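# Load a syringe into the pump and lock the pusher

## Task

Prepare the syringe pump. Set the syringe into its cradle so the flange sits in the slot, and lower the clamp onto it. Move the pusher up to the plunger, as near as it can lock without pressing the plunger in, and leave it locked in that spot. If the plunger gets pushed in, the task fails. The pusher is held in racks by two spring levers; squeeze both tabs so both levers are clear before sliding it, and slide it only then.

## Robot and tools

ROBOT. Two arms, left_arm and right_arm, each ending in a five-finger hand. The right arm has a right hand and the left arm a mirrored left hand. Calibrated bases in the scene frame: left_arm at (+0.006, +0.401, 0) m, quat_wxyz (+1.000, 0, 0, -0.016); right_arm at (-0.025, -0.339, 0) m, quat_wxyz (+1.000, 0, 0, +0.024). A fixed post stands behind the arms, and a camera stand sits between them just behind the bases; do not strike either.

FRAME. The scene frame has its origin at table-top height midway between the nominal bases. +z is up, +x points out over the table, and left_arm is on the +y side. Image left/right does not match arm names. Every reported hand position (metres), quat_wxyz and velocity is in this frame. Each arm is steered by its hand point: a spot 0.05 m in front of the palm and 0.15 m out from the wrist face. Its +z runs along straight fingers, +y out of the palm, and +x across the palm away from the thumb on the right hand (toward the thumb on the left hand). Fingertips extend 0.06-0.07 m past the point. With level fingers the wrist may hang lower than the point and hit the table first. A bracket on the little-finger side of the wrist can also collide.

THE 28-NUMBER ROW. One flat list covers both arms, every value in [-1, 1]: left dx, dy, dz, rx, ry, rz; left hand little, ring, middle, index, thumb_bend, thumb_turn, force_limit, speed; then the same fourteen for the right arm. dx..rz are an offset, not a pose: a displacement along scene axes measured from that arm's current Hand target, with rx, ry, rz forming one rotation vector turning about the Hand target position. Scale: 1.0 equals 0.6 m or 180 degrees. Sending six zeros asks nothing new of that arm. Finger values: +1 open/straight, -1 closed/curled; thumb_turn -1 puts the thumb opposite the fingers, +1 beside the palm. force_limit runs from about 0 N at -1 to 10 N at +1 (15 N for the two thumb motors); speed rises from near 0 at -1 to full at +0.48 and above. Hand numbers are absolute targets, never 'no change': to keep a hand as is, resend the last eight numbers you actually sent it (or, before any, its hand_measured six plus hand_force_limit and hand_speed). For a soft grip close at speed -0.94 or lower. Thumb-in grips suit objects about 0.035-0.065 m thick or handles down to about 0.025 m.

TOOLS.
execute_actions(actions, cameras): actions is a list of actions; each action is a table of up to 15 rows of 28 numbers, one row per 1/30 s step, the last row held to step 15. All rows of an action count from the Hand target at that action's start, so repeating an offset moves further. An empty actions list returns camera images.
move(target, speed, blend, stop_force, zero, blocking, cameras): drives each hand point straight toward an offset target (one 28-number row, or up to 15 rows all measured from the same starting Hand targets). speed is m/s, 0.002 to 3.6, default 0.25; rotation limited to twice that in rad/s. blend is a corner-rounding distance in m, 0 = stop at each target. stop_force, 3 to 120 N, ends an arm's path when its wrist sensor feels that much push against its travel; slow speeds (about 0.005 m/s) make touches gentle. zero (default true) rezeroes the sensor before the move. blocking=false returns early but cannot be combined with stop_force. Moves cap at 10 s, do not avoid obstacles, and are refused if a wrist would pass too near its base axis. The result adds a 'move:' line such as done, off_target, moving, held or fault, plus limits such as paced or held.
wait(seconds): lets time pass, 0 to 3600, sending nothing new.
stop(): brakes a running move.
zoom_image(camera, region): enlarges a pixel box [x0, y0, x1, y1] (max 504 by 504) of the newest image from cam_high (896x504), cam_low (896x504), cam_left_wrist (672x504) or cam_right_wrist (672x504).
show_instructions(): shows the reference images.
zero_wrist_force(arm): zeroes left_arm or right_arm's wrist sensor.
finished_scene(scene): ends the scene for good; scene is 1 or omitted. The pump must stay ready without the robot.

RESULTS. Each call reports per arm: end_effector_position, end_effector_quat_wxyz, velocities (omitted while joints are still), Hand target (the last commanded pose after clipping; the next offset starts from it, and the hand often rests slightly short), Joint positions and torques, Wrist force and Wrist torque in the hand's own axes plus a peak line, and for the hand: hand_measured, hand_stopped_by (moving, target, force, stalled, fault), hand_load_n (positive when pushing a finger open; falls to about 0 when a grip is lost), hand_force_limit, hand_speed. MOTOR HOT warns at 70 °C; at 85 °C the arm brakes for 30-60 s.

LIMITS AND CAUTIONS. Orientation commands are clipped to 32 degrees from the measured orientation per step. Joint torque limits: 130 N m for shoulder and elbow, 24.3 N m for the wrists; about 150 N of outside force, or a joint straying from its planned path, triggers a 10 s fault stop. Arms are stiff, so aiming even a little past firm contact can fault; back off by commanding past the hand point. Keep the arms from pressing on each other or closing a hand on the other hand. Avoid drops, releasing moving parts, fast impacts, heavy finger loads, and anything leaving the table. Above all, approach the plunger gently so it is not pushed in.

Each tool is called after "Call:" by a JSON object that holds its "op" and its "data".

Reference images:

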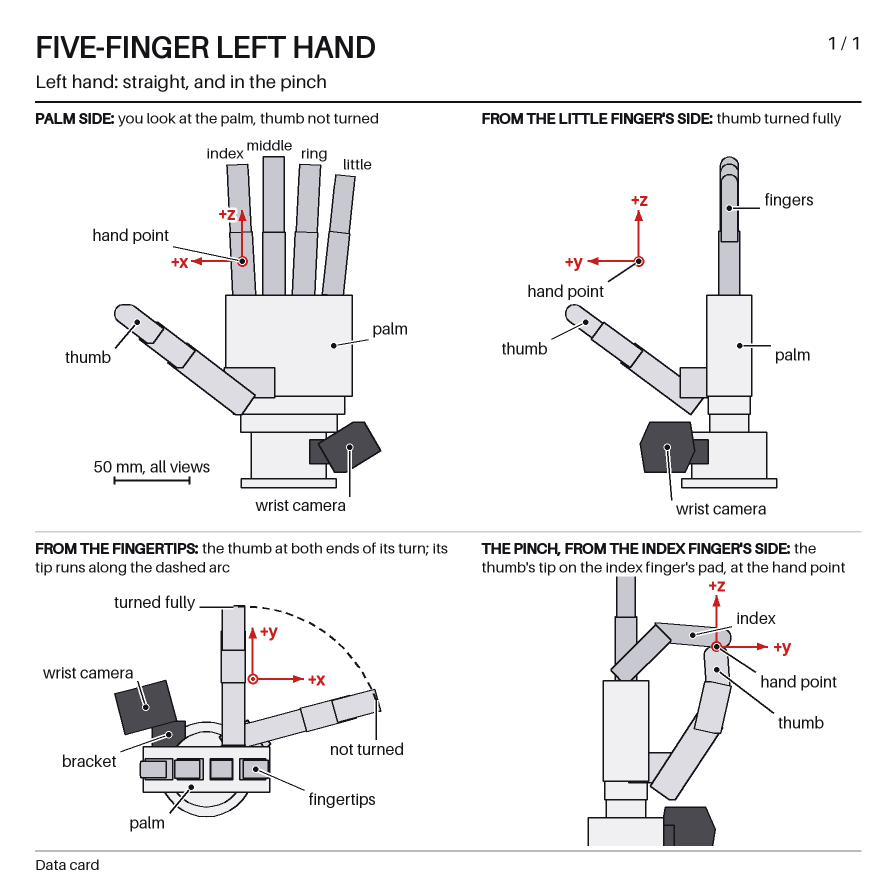

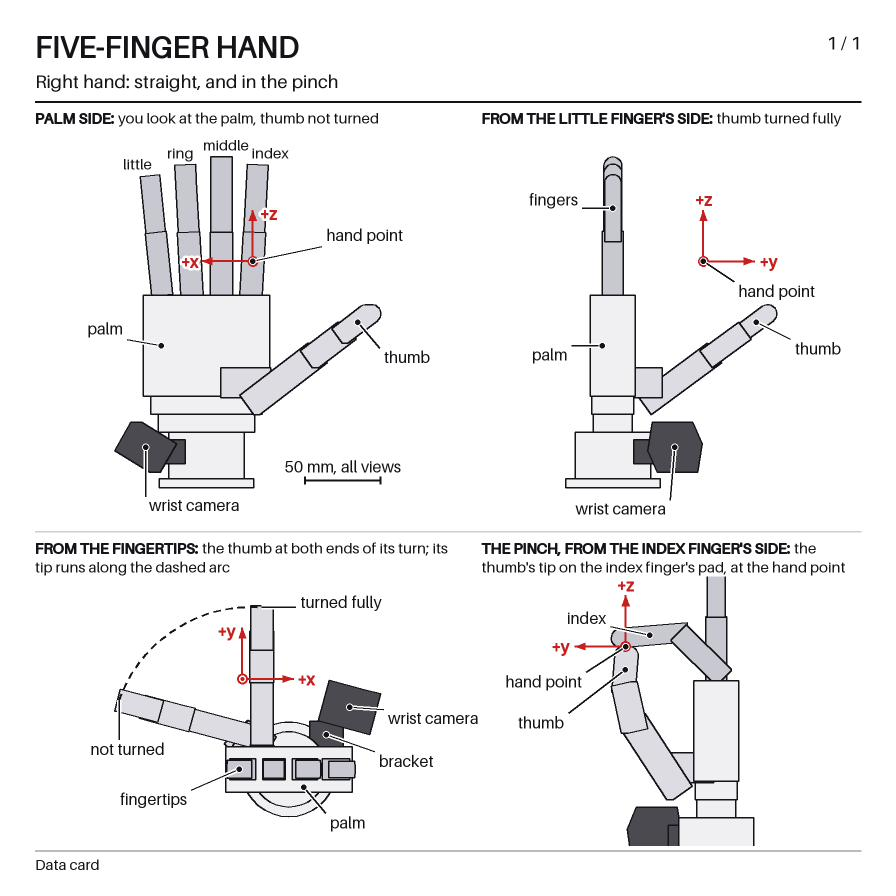

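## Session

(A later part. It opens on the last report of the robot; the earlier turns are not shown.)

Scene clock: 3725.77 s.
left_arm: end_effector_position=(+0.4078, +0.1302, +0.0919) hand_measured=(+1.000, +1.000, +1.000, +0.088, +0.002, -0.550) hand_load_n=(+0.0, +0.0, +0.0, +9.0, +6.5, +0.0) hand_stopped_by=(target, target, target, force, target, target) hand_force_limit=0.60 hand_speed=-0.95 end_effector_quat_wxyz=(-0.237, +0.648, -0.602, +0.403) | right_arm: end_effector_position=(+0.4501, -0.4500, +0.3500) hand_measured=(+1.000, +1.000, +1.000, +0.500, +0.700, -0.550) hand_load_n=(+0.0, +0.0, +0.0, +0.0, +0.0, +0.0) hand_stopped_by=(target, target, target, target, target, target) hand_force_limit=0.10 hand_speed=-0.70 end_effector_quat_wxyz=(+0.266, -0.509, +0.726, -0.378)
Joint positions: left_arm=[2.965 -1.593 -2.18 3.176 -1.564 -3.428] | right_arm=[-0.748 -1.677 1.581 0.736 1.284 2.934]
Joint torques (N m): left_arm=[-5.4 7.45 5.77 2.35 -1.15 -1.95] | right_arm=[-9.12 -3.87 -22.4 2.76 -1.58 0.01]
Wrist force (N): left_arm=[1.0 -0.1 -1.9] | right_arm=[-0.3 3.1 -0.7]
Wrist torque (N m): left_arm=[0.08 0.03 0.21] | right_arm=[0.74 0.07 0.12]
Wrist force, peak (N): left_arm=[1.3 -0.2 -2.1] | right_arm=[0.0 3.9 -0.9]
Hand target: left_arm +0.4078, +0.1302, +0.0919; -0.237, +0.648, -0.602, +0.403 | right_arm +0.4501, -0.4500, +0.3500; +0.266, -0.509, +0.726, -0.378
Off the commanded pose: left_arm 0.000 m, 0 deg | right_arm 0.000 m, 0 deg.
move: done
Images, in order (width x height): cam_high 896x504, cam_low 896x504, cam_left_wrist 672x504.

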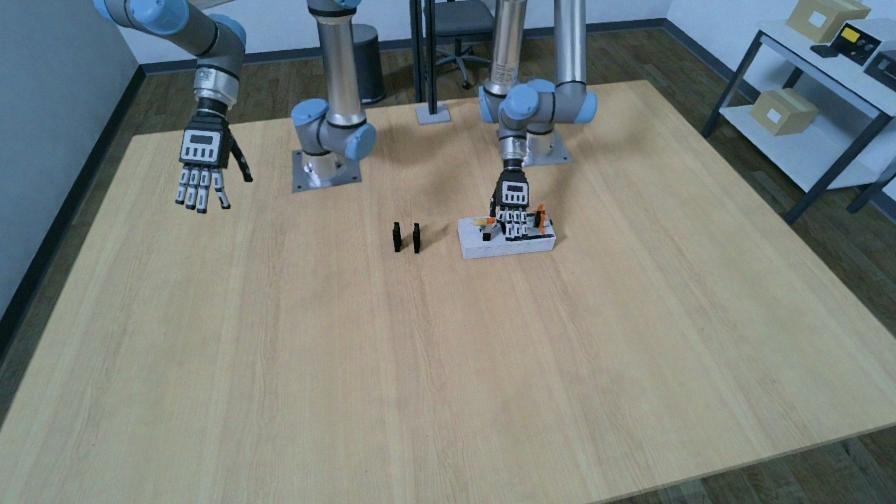

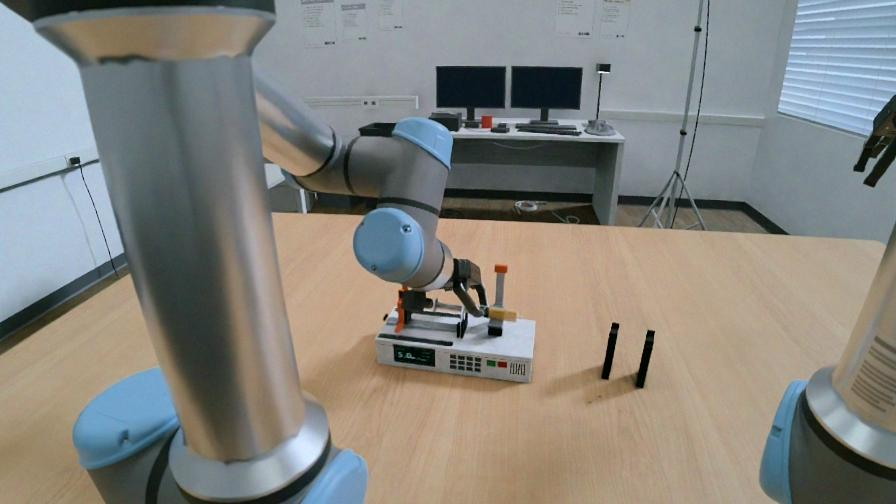

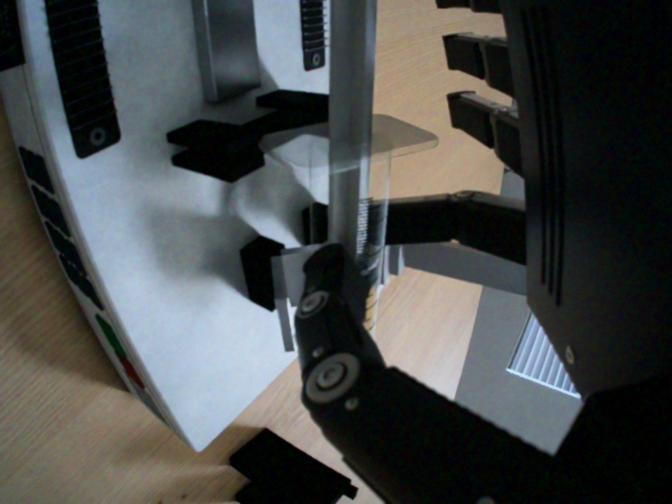

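Call:
{"op": "move", "data": {"target": [-0.0025,0.0004,0,0,0,0,1,1,1,-0.2,0,-0.55,0.6,-0.95,0,0,0,0,0,0,1,1,1,0.5,0.7,-0.55,0.1,-0.7], "speed": 0.01, "cameras": ["cam_left_wrist"]}}

Call:
{"op": "zoom_image", "data": {"camera": "cam_left_wrist", "region": [160, 40, 440, 320]}}

Scene clock: 3808.63 s.
left_arm: end_effector_position=(+0.4064, +0.1304, +0.0918) hand_measured=(+1.000, +1.000, +1.000, +0.088, +0.002, -0.550) hand_load_n=(+0.0, +0.0, +0.0, +9.0, +5.5, +0.0) hand_stopped_by=(target, target, target, force, target, target) hand_force_limit=0.60 hand_speed=-0.95 end_effector_quat_wxyz=(-0.237, +0.648, -0.602, +0.403) | right_arm: end_effector_position=(+0.4501, -0.4500, +0.3500) hand_measured=(+1.000, +1.000, +1.000, +0.500, +0.700, -0.550) hand_load_n=(+0.0, +0.0, +0.0, +0.0, +0.5, +0.0) hand_stopped_by=(target, target, target, target, target, target) hand_force_limit=0.10 hand_speed=-0.70 end_effector_quat_wxyz=(+0.266, -0.509, +0.726, -0.378)
Joint positions: left_arm=[2.965 -1.59 -2.184 3.176 -1.564 -3.428] | right_arm=[-0.748 -1.677 1.581 0.736 1.284 2.934]
Joint torques (N m): left_arm=[-6.77 28.8 4.46 1.77 -1.81 -2.18] | right_arm=[-9.36 -3.99 -23.49 2.82 -1.53 -0.1]
Wrist force (N): left_arm=[1.7 -1.0 0.3] | right_arm=[-0.3 3.2 -0.7]
Wrist torque (N m): left_arm=[-0.02 0.06 0.21] | right_arm=[0.76 0.08 0.11]
Wrist force, peak (N): left_arm=[2.6 -1.7 -0.9] | right_arm=[-0.3 4.0 -0.6]
Hand target: left_arm +0.4063, +0.1304, +0.0919; -0.237, +0.648, -0.602, +0.403 | right_arm +0.4501, -0.4500, +0.3500; +0.266, -0.509, +0.726, -0.378
Off the commanded pose: left_arm 0.000 m, 0 deg | right_arm 0.000 m, 0 deg.
move: done

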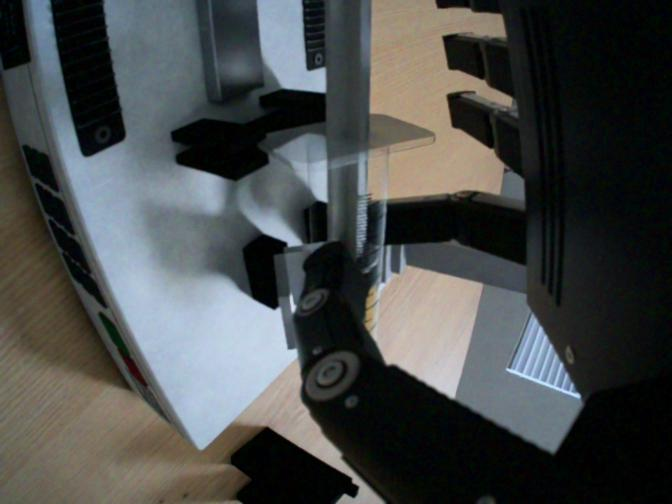

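Scaled by 1.800 from the camera's image (finer frame: 960x720).

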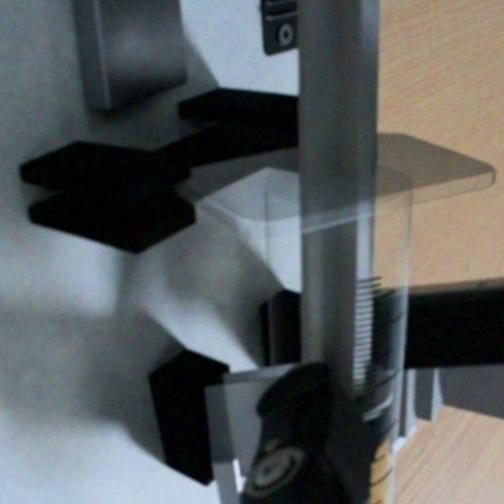

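Call:
{"op": "move", "data": {"target": [0,0,0.01,0,0,0,1,1,1,-0.2,0,-0.55,0.6,-0.95,0,0,0,0,0,0,1,1,1,0.5,0.7,-0.55,0.1,-0.7], "speed": 0.02, "cameras": ["cam_left_wrist","cam_low"]}}

Call:
{"op": "zoom_image", "data": {"camera": "cam_left_wrist", "region": [160, 40, 440, 320]}}

Call:
{"op": "zoom_image", "data": {"camera": "cam_low", "region": [425, 270, 525, 350]}}

Call:
{"op": "zoom_image", "data": {"camera": "cam_low", "region": [450, 300, 480, 342]}}

Scene clock: 3838.77 s.
left_arm: end_effector_position=(+0.4063, +0.1304, +0.0978) hand_measured=(+1.000, +1.000, +1.000, +0.088, +0.002, -0.550) hand_load_n=(+0.0, +0.0, +0.0, +8.5, +4.5, -1.5) hand_stopped_by=(target, target, target, force, target, target) hand_force_limit=0.60 hand_speed=-0.95 end_effector_quat_wxyz=(-0.237, +0.648, -0.602, +0.403) | right_arm: end_effector_position=(+0.4501, -0.4500, +0.3500) hand_measured=(+1.000, +1.000, +1.000, +0.500, +0.700, -0.550) hand_load_n=(+0.0, +0.0, +0.0, +0.0, +0.0, +0.0) hand_stopped_by=(target, target, target, target, target, target) hand_force_limit=0.10 hand_speed=-0.70 end_effector_quat_wxyz=(+0.266, -0.509, +0.726, -0.378)
Joint positions: left_arm=[2.965 -1.58 -2.175 3.157 -1.564 -3.428] | right_arm=[-0.748 -1.677 1.581 0.736 1.284 2.934]
Joint torques (N m): left_arm=[-7.29 27.4 28.56 -2.02 -0.24 -1.96] | right_arm=[-10.24 -4.55 -22.16 2.75 -1.43 0]
Wrist force (N): left_arm=[-0.1 -0.2 1.0] | right_arm=[0.1 3.5 -0.5]
Wrist torque (N m): left_arm=[-0.01 0.12 0.20] | right_arm=[0.78 0.01 0.14]
Wrist force, peak (N): left_arm=[1.7 -1.5 0.6] | right_arm=[-0.4 3.7 -0.8]
Hand target: left_arm +0.4063, +0.1304, +0.0979; -0.237, +0.648, -0.602, +0.403 | right_arm +0.4501, -0.4500, +0.3500; +0.266, -0.509, +0.726, -0.378
Off the commanded pose: left_arm 0.000 m, 0 deg | right_arm 0.000 m, 0 deg.
move: done
Images, in order (width x height): cam_low 896x504, cam_left_wrist 672x504.

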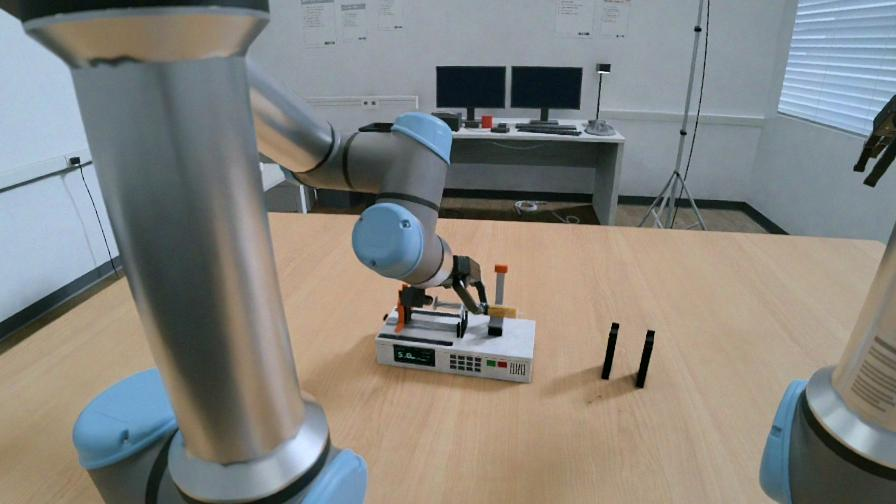

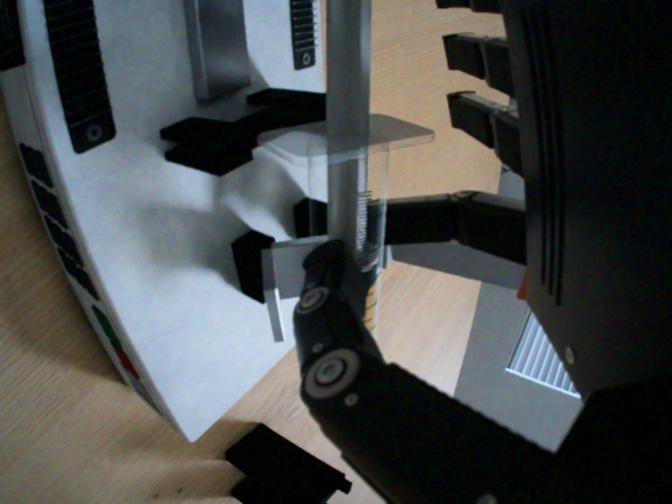

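Scaled by 1.800 from the camera's image (finer frame: 960x720).

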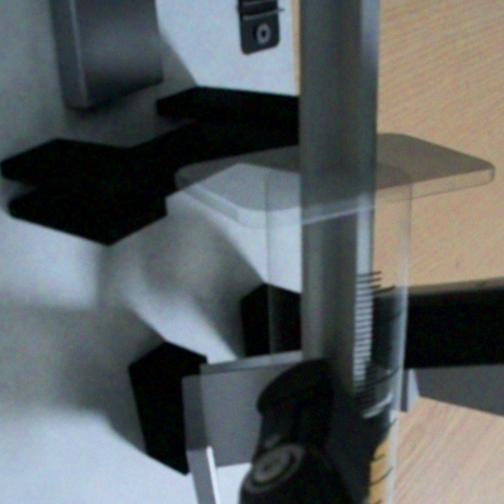

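Scaled by 5.040 from the camera's image (finer frame: 1280x720).

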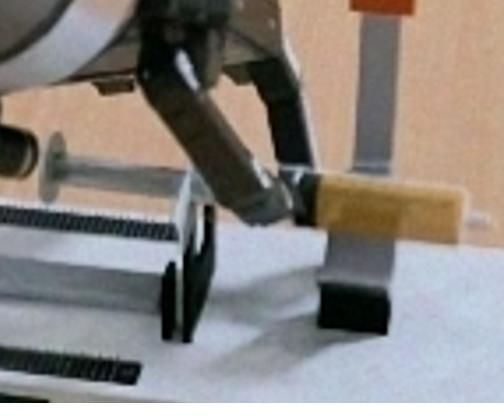

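Scaled by 12.000 from the camera's image (finer frame: 1280x720).

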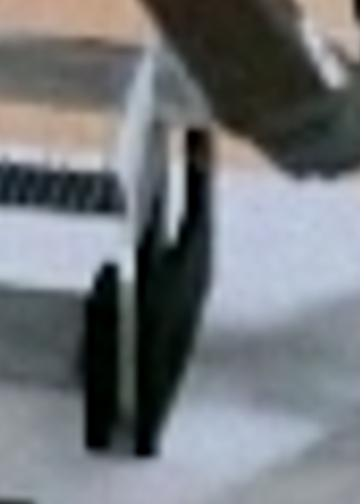

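Call:
{"op": "execute_actions", "data": {"actions": []}}

Call:
{"op": "zoom_image", "data": {"camera": "cam_left_wrist", "region": [160, 40, 440, 320]}}

Call:
{"op": "zoom_image", "data": {"camera": "cam_low", "region": [400, 230, 560, 350]}}

Scene clock: 3874.30 s.
left_arm: end_effector_position=(+0.4063, +0.1304, +0.0979) hand_measured=(+1.000, +1.000, +1.000, +0.088, +0.002, -0.550) hand_load_n=(+0.0, +0.0, +0.0, +8.5, +4.5, -1.5) hand_stopped_by=(target, target, target, force, target, target) hand_force_limit=0.60 hand_speed=-0.95 end_effector_quat_wxyz=(-0.237, +0.648, -0.602, +0.403) | right_arm: end_effector_position=(+0.4501, -0.4500, +0.3500) hand_measured=(+1.000, +1.000, +1.000, +0.500, +0.700, -0.550) hand_load_n=(-0.5, +0.0, +0.0, +0.0, +0.0, +0.0) hand_stopped_by=(target, target, target, target, target, target) hand_force_limit=0.10 hand_speed=-0.70 end_effector_quat_wxyz=(+0.266, -0.509, +0.726, -0.378)
Joint positions: left_arm=[2.965 -1.58 -2.175 3.157 -1.564 -3.428] | right_arm=[-0.748 -1.677 1.581 0.736 1.284 2.934]
Joint velocities: within noise
Joint torques (N m): left_arm=[0.51 29.7 29.08 -1.97 1.22 0.4] | right_arm=[-9.65 -3.84 -22.36 2.69 -1.6 0.02]
Motor temperatures (°C): left_arm=[27 27 25 36 37 28] | right_arm=[26 28 27 32 36 33]
Wrist force (N): left_arm=[-0.3 0.0 0.9] | right_arm=[-0.2 3.3 -0.5]
Wrist torque (N m): left_arm=[0.03 0.14 0.18] | right_arm=[0.76 0.06 0.11]
Wrist force, peak (N): left_arm=[-0.3 -0.5 1.1] | right_arm=[-0.2 3.7 -0.7]
Hand target: left_arm +0.4063, +0.1304, +0.0979; -0.237, +0.648, -0.602, +0.403 | right_arm +0.4501, -0.4500, +0.3500; +0.266, -0.509, +0.726, -0.378
Off the commanded pose: left_arm 0.000 m, 0 deg | right_arm 0.000 m, 0 deg.

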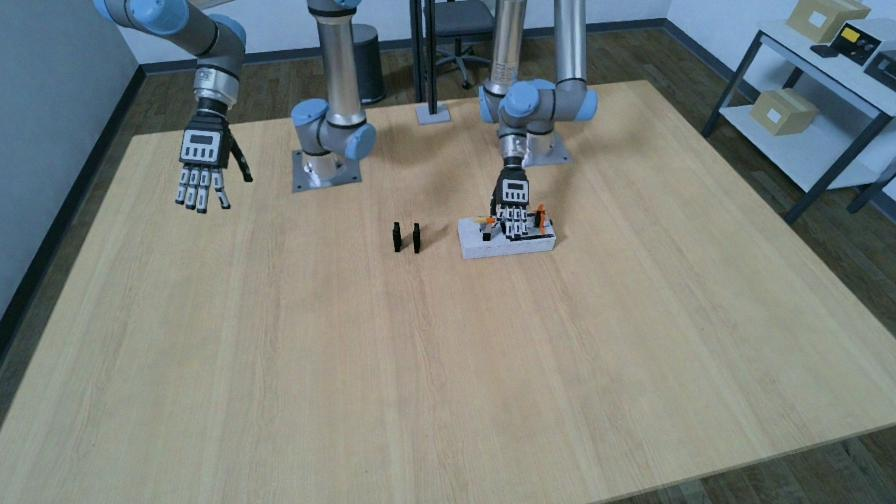

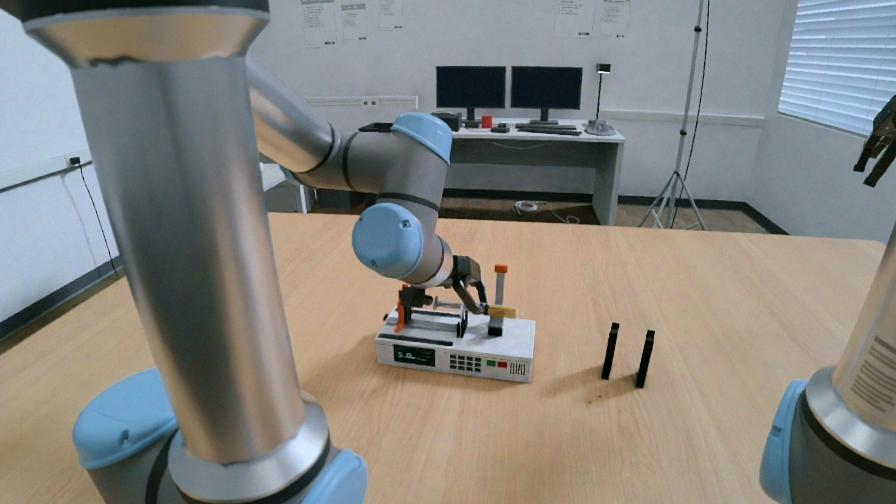

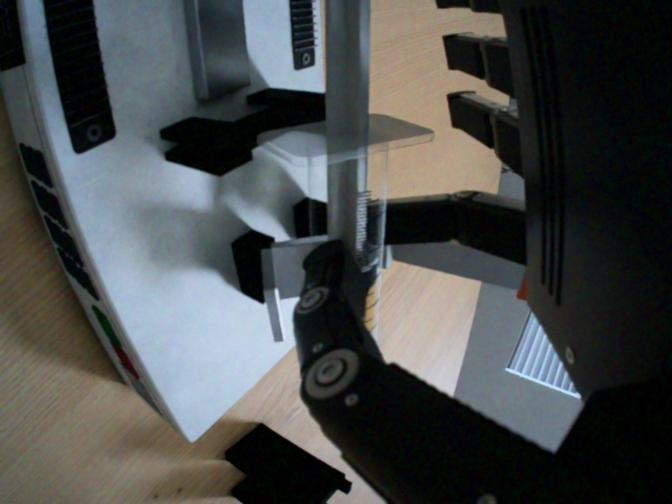

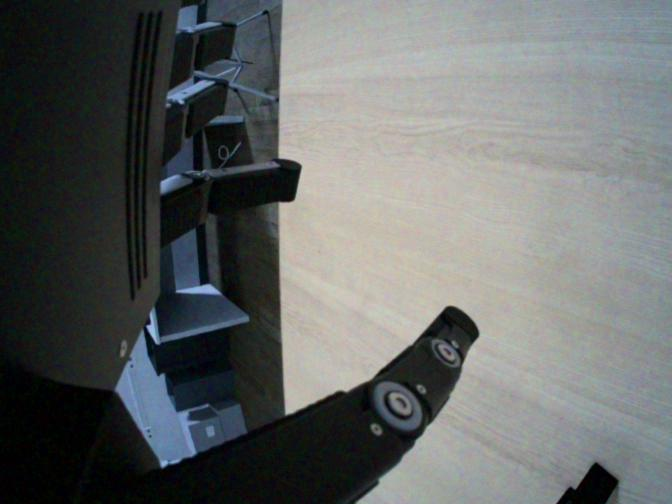

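Scaled by 1.800 from the camera's image (finer frame: 960x720).

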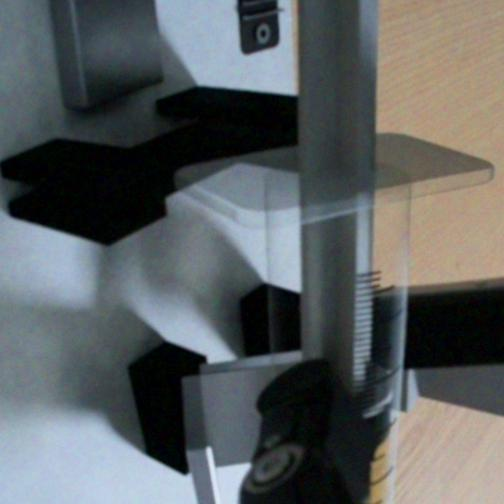

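Scaled by 3.150 from the camera's image (finer frame: 1280x720).

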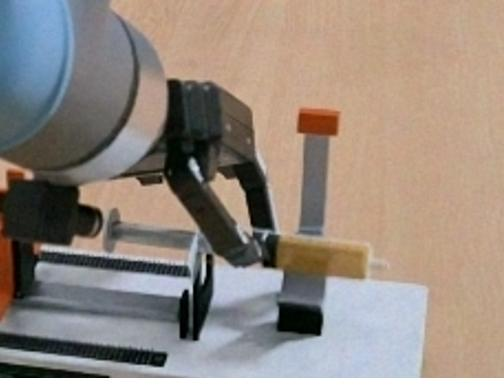

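Call:
{"op": "move", "data": {"target": [[0,0,0.005,0,0,0,1,1,1,-0.2,0,-0.55,0.6,-0.95,0,0,0,0,0,0,1,1,1,0.5,0.7,-0.55,0.1,-0.7],[0,0,0.005,-0.0133,0.0015,0.0033,1,1,1,-0.2,0,-0.55,0.6,-0.95,0,0,0,0,0,0,1,1,1,0.5,0.7,-0.55,0.1,-0.7]], "speed": 0.03, "cameras": ["cam_low","cam_left_wrist"]}}

Call:
{"op": "zoom_image", "data": {"camera": "cam_left_wrist", "region": [160, 40, 440, 320]}}

Call:
{"op": "zoom_image", "data": {"camera": "cam_low", "region": [425, 270, 525, 350]}}

Scene clock: 3908.57 s.
left_arm: end_effector_position=(+0.4063, +0.1304, +0.1009) hand_measured=(+1.000, +1.000, +1.000, +0.088, +0.002, -0.550) hand_load_n=(+0.0, +0.0, +0.0, +9.0, +4.5, -1.5) hand_stopped_by=(target, target, target, force, target, target) hand_force_limit=0.60 hand_speed=-0.95 end_effector_quat_wxyz=(-0.224, +0.656, -0.590, +0.413) | right_arm: end_effector_position=(+0.4501, -0.4500, +0.3500) hand_measured=(+1.000, +1.000, +1.000, +0.500, +0.700, -0.550) hand_load_n=(+0.0, +0.0, +0.0, +0.0, +0.0, +0.0) hand_stopped_by=(target, target, target, target, target, target) hand_force_limit=0.10 hand_speed=-0.70 end_effector_quat_wxyz=(+0.266, -0.509, +0.726, -0.378)
Joint positions: left_arm=[2.986 -1.569 -2.185 3.16 -1.531 -3.456] | right_arm=[-0.748 -1.677 1.581 0.736 1.284 2.934]
Joint torques (N m): left_arm=[8.55 28.36 5.3 2.16 1.65 -2.09] | right_arm=[-9.66 -4.3 -21.71 2.66 -1.29 0.18]
Wrist force (N): left_arm=[-0.5 -0.5 0.8] | right_arm=[-0.2 3.3 -0.6]
Wrist torque (N m): left_arm=[-0.04 0.17 0.18] | right_arm=[0.77 0.06 0.12]
Wrist force, peak (N): left_arm=[-0.3 -0.5 1.3] | right_arm=[-0.1 3.8 -0.7]
Hand target: left_arm +0.4063, +0.1304, +0.1009; -0.224, +0.656, -0.590, +0.413 | right_arm +0.4501, -0.4500, +0.3500; +0.266, -0.509, +0.726, -0.378
Off the commanded pose: left_arm 0.000 m, 0 deg | right_arm 0.000 m, 0 deg.
move: done

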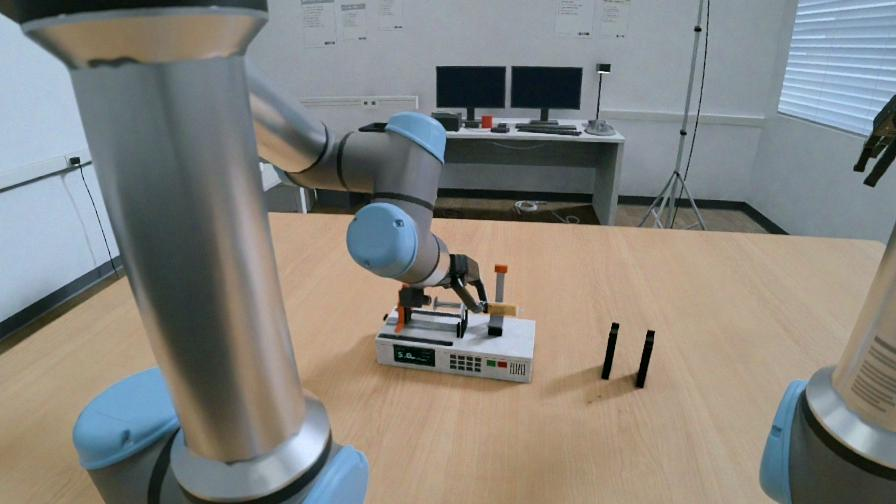

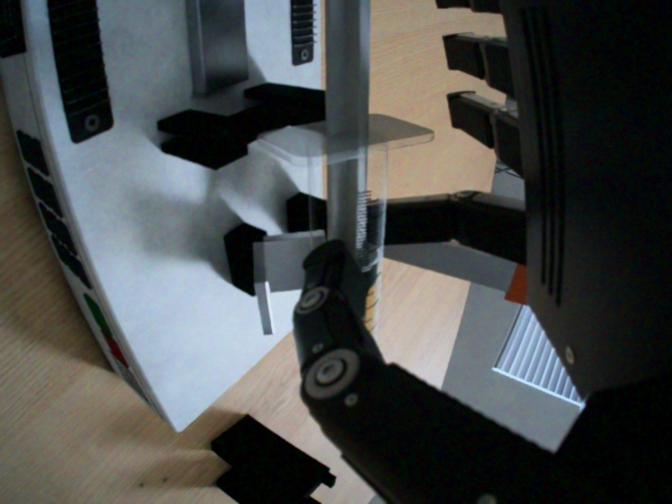

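Scaled by 1.800 from the camera's image (finer frame: 960x720).

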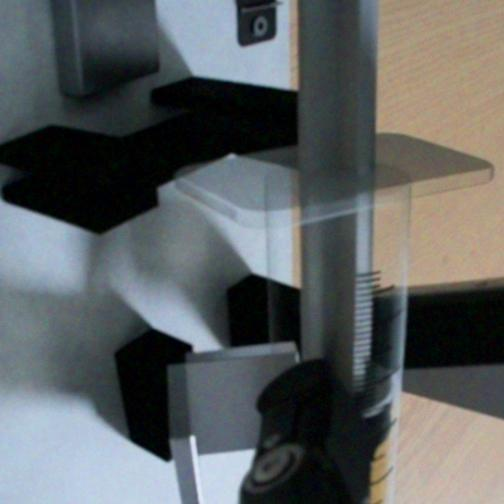

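Scaled by 5.040 from the camera's image (finer frame: 1280x720).

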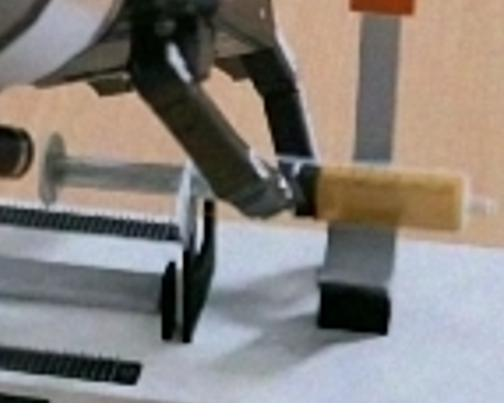

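Call:
{"op": "move", "data": {"target": [0,0,-0.0083,0,0,0,1,1,1,-0.2,0,-0.55,0.6,-0.95,0,0,0,0,0,0,1,1,1,0.5,0.7,-0.55,0.1,-0.7], "speed": 0.01, "stop_force": 3, "cameras": ["cam_low","cam_left_wrist"]}}

Call:
{"op": "zoom_image", "data": {"camera": "cam_left_wrist", "region": [160, 40, 440, 320]}}

Scene clock: 3917.77 s.
left_arm: end_effector_position=(+0.4063, +0.1304, +0.0959) hand_measured=(+1.000, +1.000, +1.000, +0.088, +0.002, -0.550) hand_load_n=(+0.0, +0.0, +0.0, +9.0, +4.5, -1.0) hand_stopped_by=(target, target, target, force, target, target) hand_force_limit=0.60 hand_speed=-0.95 end_effector_quat_wxyz=(-0.224, +0.656, -0.590, +0.413) | right_arm: end_effector_position=(+0.4501, -0.4500, +0.3500) hand_measured=(+1.000, +1.000, +1.000, +0.500, +0.700, -0.550) hand_load_n=(+0.0, +0.0, +0.0, +0.0, +0.0, +0.0) hand_stopped_by=(target, target, target, target, target, target) hand_force_limit=0.10 hand_speed=-0.70 end_effector_quat_wxyz=(+0.266, -0.509, +0.726, -0.378)
Joint positions: left_arm=[2.986 -1.577 -2.192 3.176 -1.531 -3.456] | right_arm=[-0.748 -1.677 1.581 0.736 1.284 2.934]
Joint torques (N m): left_arm=[7.51 7.37 5.27 2.1 1.4 -1.89] | right_arm=[-9.22 -4.08 -22 2.68 -1.44 0.12]
Wrist force (N): left_arm=[-0.8 -0.8 0.7] | right_arm=[0.1 3.2 -0.7]
Wrist torque (N m): left_arm=[-0.05 0.15 0.20] | right_arm=[0.76 0.01 0.13]
Wrist force, peak (N): left_arm=[-1.3 -0.8 0.7] | right_arm=[-0.1 3.8 -0.8]
Hand target: left_arm +0.4063, +0.1304, +0.0959; -0.224, +0.656, -0.590, +0.413 | right_arm +0.4501, -0.4500, +0.3500; +0.266, -0.509, +0.726, -0.378
Off the commanded pose: left_arm 0.000 m, 0 deg | right_arm 0.000 m, 0 deg.
move: done

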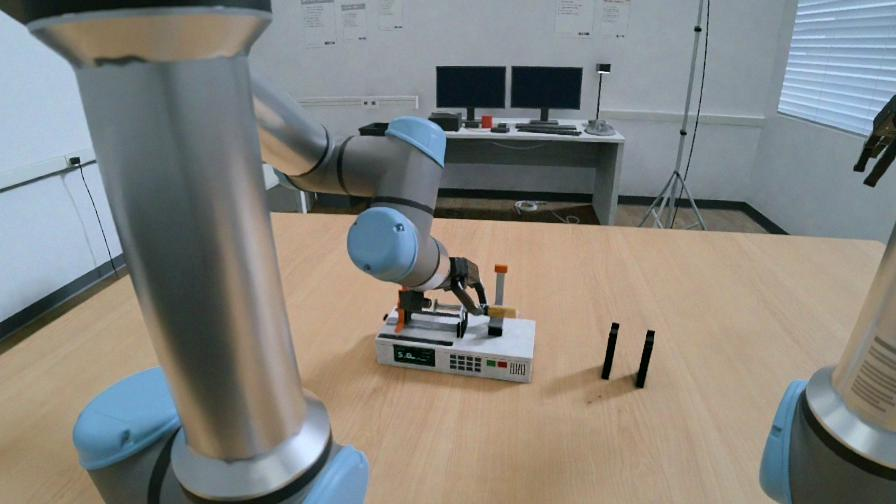

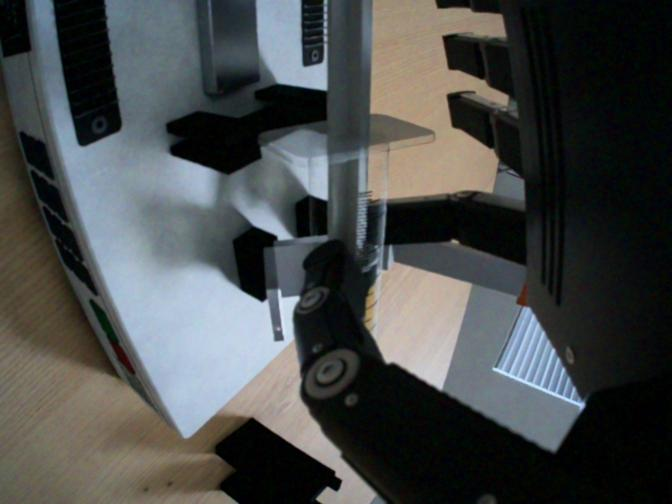

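Scaled by 1.800 from the camera's image (finer frame: 960x720).

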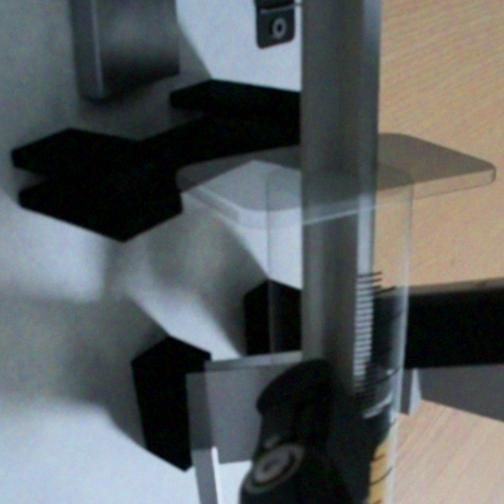

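Call:
{"op": "move", "data": {"target": [0,0,-0.005,0,0,0,1,1,1,-0.2,0,-0.55,0.6,-0.95,0,0,0,0,0,0,1,1,1,0.5,0.7,-0.55,0.1,-0.7], "speed": 0.01, "stop_force": 3, "cameras": ["cam_low","cam_left_wrist"]}}

Call:
{"op": "zoom_image", "data": {"camera": "cam_left_wrist", "region": [160, 40, 440, 320]}}

Scene clock: 3927.23 s.
left_arm: end_effector_position=(+0.4063, +0.1304, +0.0929) hand_measured=(+1.000, +1.000, +1.000, +0.088, +0.002, -0.550) hand_load_n=(+0.0, +0.0, +0.0, +8.5, +5.5, +0.0) hand_stopped_by=(target, target, target, force, target, target) hand_force_limit=0.60 hand_speed=-0.95 end_effector_quat_wxyz=(-0.224, +0.656, -0.590, +0.413) | right_arm: end_effector_position=(+0.4501, -0.4500, +0.3500) hand_measured=(+1.000, +1.000, +1.000, +0.500, +0.700, -0.550) hand_load_n=(+0.0, +0.0, +0.0, +0.0, +0.0, +0.0) hand_stopped_by=(target, target, target, target, target, target) hand_force_limit=0.10 hand_speed=-0.70 end_effector_quat_wxyz=(+0.266, -0.509, +0.726, -0.378)
Joint positions: left_arm=[2.986 -1.582 -2.196 3.185 -1.531 -3.456] | right_arm=[-0.748 -1.677 1.581 0.736 1.284 2.934]
Joint torques (N m): left_arm=[2.6 6.51 5.3 2.05 1.2 -1.35] | right_arm=[-9.55 -4.18 -22.25 2.69 -1.49 0.19]
Wrist force (N): left_arm=[-0.4 -1.5 -0.6] | right_arm=[-0.1 3.3 -0.9]
Wrist torque (N m): left_arm=[-0.02 0.06 0.21] | right_arm=[0.77 0.06 0.12]
Wrist force, peak (N): left_arm=[-2.5 -1.9 0.3] | right_arm=[-0.1 3.9 -0.7]
Hand target: left_arm +0.4063, +0.1304, +0.0929; -0.224, +0.656, -0.590, +0.413 | right_arm +0.4501, -0.4500, +0.3500; +0.266, -0.509, +0.726, -0.378
Off the commanded pose: left_arm 0.000 m, 0 deg | right_arm 0.000 m, 0 deg.
move: done

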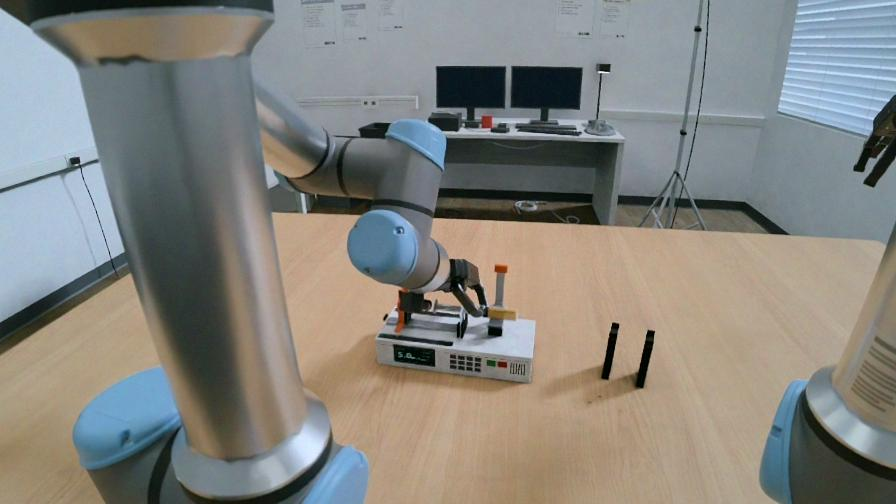

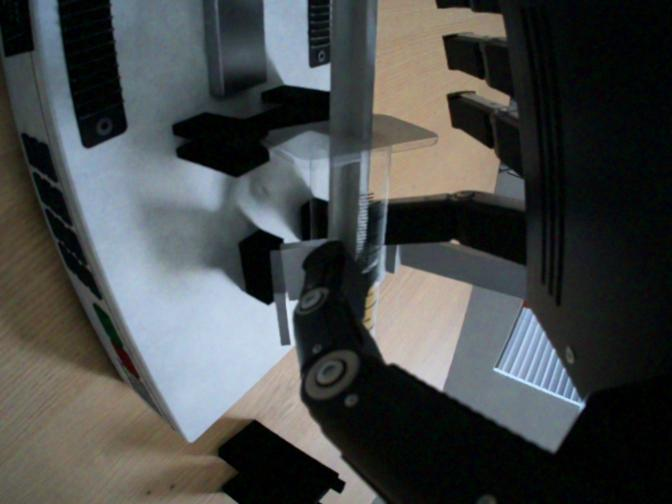

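Scaled by 1.800 from the camera's image (finer frame: 960x720).

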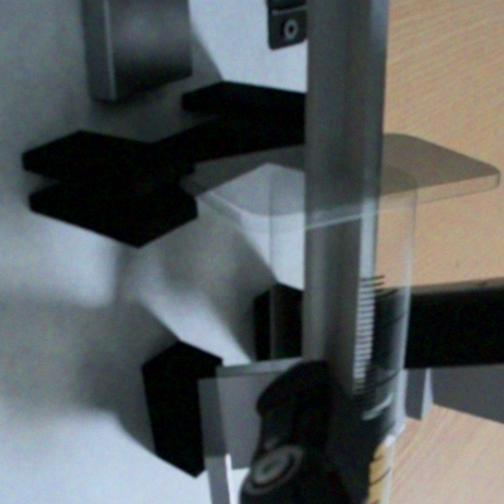

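Call:
{"op": "zoom_image", "data": {"camera": "cam_left_wrist", "region": [165, 70, 345, 205]}}

Call:
{"op": "zoom_image", "data": {"camera": "cam_low", "region": [425, 285, 525, 345]}}

Scaled by 2.800 from the camera's image (finer frame: 960x720).

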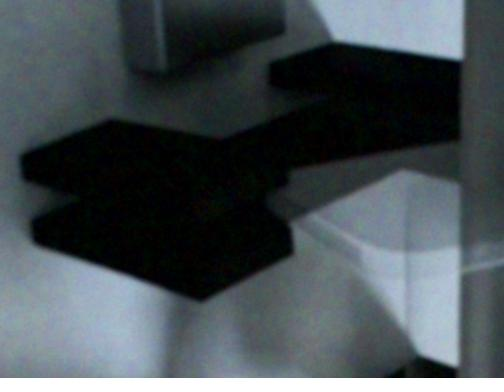

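Scaled by 5.040 from the camera's image (finer frame: 1280x720).

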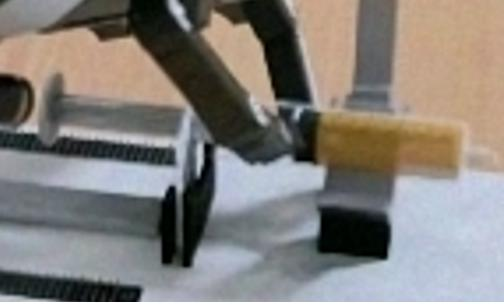

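Call:
{"op": "zoom_image", "data": {"camera": "cam_left_wrist", "region": [215, 110, 305, 180]}}

Call:
{"op": "zoom_image", "data": {"camera": "cam_low", "region": [450, 300, 475, 345]}}

Scaled by 5.600 from the camera's image (finer frame: 960x720).

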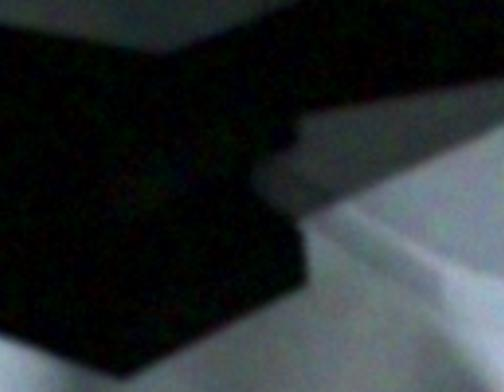

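Scaled by 11.200 from the camera's image (finer frame: 1280x720).

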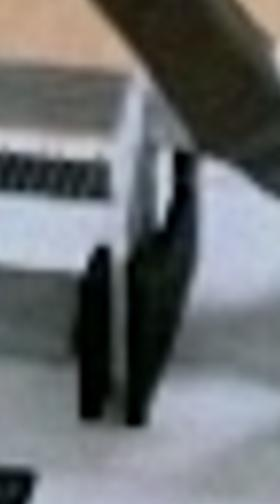

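Call:
{"op": "move", "data": {"target": [[0,0,0.0033,0,0,0,1,1,1,-0.2,0,-0.55,0.6,-0.95,0,0,0,0,0,0,1,1,1,0.5,0.7,-0.55,0.1,-0.7]], "speed": 0.02, "cameras": ["cam_left_wrist"]}}

Call:
{"op": "zoom_image", "data": {"camera": "cam_left_wrist", "region": [160, 40, 440, 320]}}

Scene clock: 4056.90 s.
left_arm: end_effector_position=(+0.4063, +0.1304, +0.0948) hand_measured=(+1.000, +1.000, +1.000, +0.088, +0.002, -0.550) hand_load_n=(+0.0, +0.0, +0.0, +9.0, +5.0, -1.5) hand_stopped_by=(target, target, target, force, target, target) hand_force_limit=0.60 hand_speed=-0.95 end_effector_quat_wxyz=(-0.224, +0.656, -0.590, +0.413) | right_arm: end_effector_position=(+0.4501, -0.4500, +0.3500) hand_measured=(+1.000, +1.000, +1.000, +0.500, +0.700, -0.550) hand_load_n=(+0.0, +0.0, +0.0, +0.0, +0.0, +0.0) hand_stopped_by=(target, target, target, target, target, target) hand_force_limit=0.10 hand_speed=-0.70 end_effector_quat_wxyz=(+0.266, -0.509, +0.726, -0.378)
Joint positions: left_arm=[2.986 -1.579 -2.194 3.179 -1.531 -3.456] | right_arm=[-0.748 -1.677 1.581 0.736 1.284 2.934]
Joint torques (N m): left_arm=[-2.77 28.63 28.86 -1.98 1.32 -1.08] | right_arm=[-9.11 -4.5 -21.88 2.53 -1.5 0.28]
Wrist force (N): left_arm=[-2.5 -0.3 0.5] | right_arm=[-0.4 3.4 -0.3]
Wrist torque (N m): left_arm=[0.02 0.13 0.15] | right_arm=[0.75 0.08 0.11]
Wrist force, peak (N): left_arm=[-4.2 -1.3 1.2] | right_arm=[-0.2 3.8 -0.7]
Hand target: left_arm +0.4063, +0.1304, +0.0949; -0.224, +0.656, -0.590, +0.413 | right_arm +0.4501, -0.4500, +0.3500; +0.266, -0.509, +0.726, -0.378
Off the commanded pose: left_arm 0.000 m, 0 deg | right_arm 0.000 m, 0 deg.
move: done

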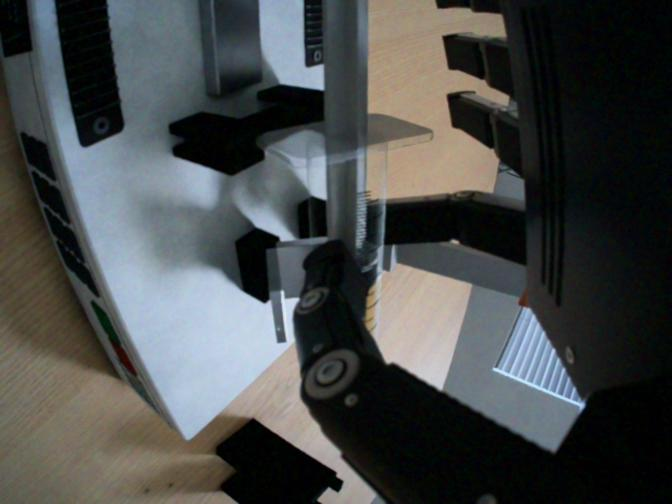

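Scaled by 1.800 from the camera's image (finer frame: 960x720).

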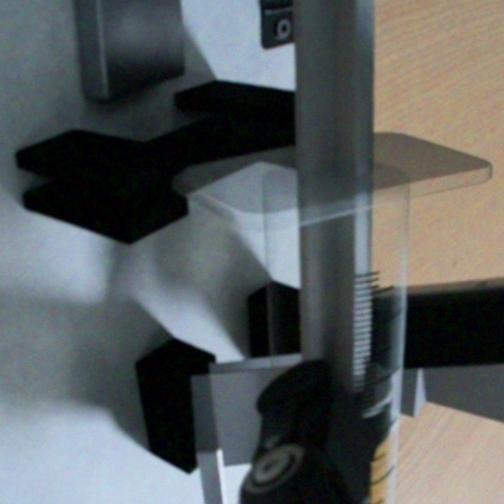

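Call:
{"op": "move", "data": {"target": [0,0.0008,0,0,0,0,1,1,1,-0.2,0,-0.55,0.6,-0.95,0,0,0,0,0,0,1,1,1,0.5,0.7,-0.55,0.1,-0.7], "speed": 0.01}}

Scene clock: 4063.87 s.
left_arm: end_effector_position=(+0.4063, +0.1309, +0.0949) hand_measured=(+1.000, +1.000, +1.000, +0.088, +0.002, -0.550) hand_load_n=(+0.0, +0.0, +0.0, +9.0, +5.0, -1.5) hand_stopped_by=(target, target, target, force, target, target) hand_force_limit=0.60 hand_speed=-0.95 end_effector_quat_wxyz=(-0.224, +0.656, -0.590, +0.413) | right_arm: end_effector_position=(+0.4501, -0.4500, +0.3500) hand_measured=(+1.000, +1.000, +1.000, +0.500, +0.700, -0.550) hand_load_n=(+0.0, +0.0, +0.0, +0.0, +0.0, +0.0) hand_stopped_by=(target, target, target, target, target, target) hand_force_limit=0.10 hand_speed=-0.70 end_effector_quat_wxyz=(+0.266, -0.509, +0.726, -0.378)
Joint positions: left_arm=[2.988 -1.578 -2.194 3.179 -1.53 -3.455] | right_arm=[-0.748 -1.677 1.581 0.736 1.284 2.934]
Joint torques (N m): left_arm=[8.57 29.12 5.33 -2 1.34 2.22] | right_arm=[-9.12 -4.65 -20.87 2.59 -1.45 0.4]
Wrist force (N): left_arm=[0.4 -0.5 0.7] | right_arm=[0.1 3.3 -1.1]
Wrist torque (N m): left_arm=[-0.03 0.03 0.16] | right_arm=[0.80 0.03 0.14]
Wrist force, peak (N): left_arm=[-2.5 -0.9 0.7] | right_arm=[0.1 3.9 -0.7]
Hand target: left_arm +0.4063, +0.1309, +0.0949; -0.224, +0.656, -0.590, +0.413 | right_arm +0.4501, -0.4500, +0.3500; +0.266, -0.509, +0.726, -0.378
Off the commanded pose: left_arm 0.000 m, 0 deg | right_arm 0.000 m, 0 deg.
move: done


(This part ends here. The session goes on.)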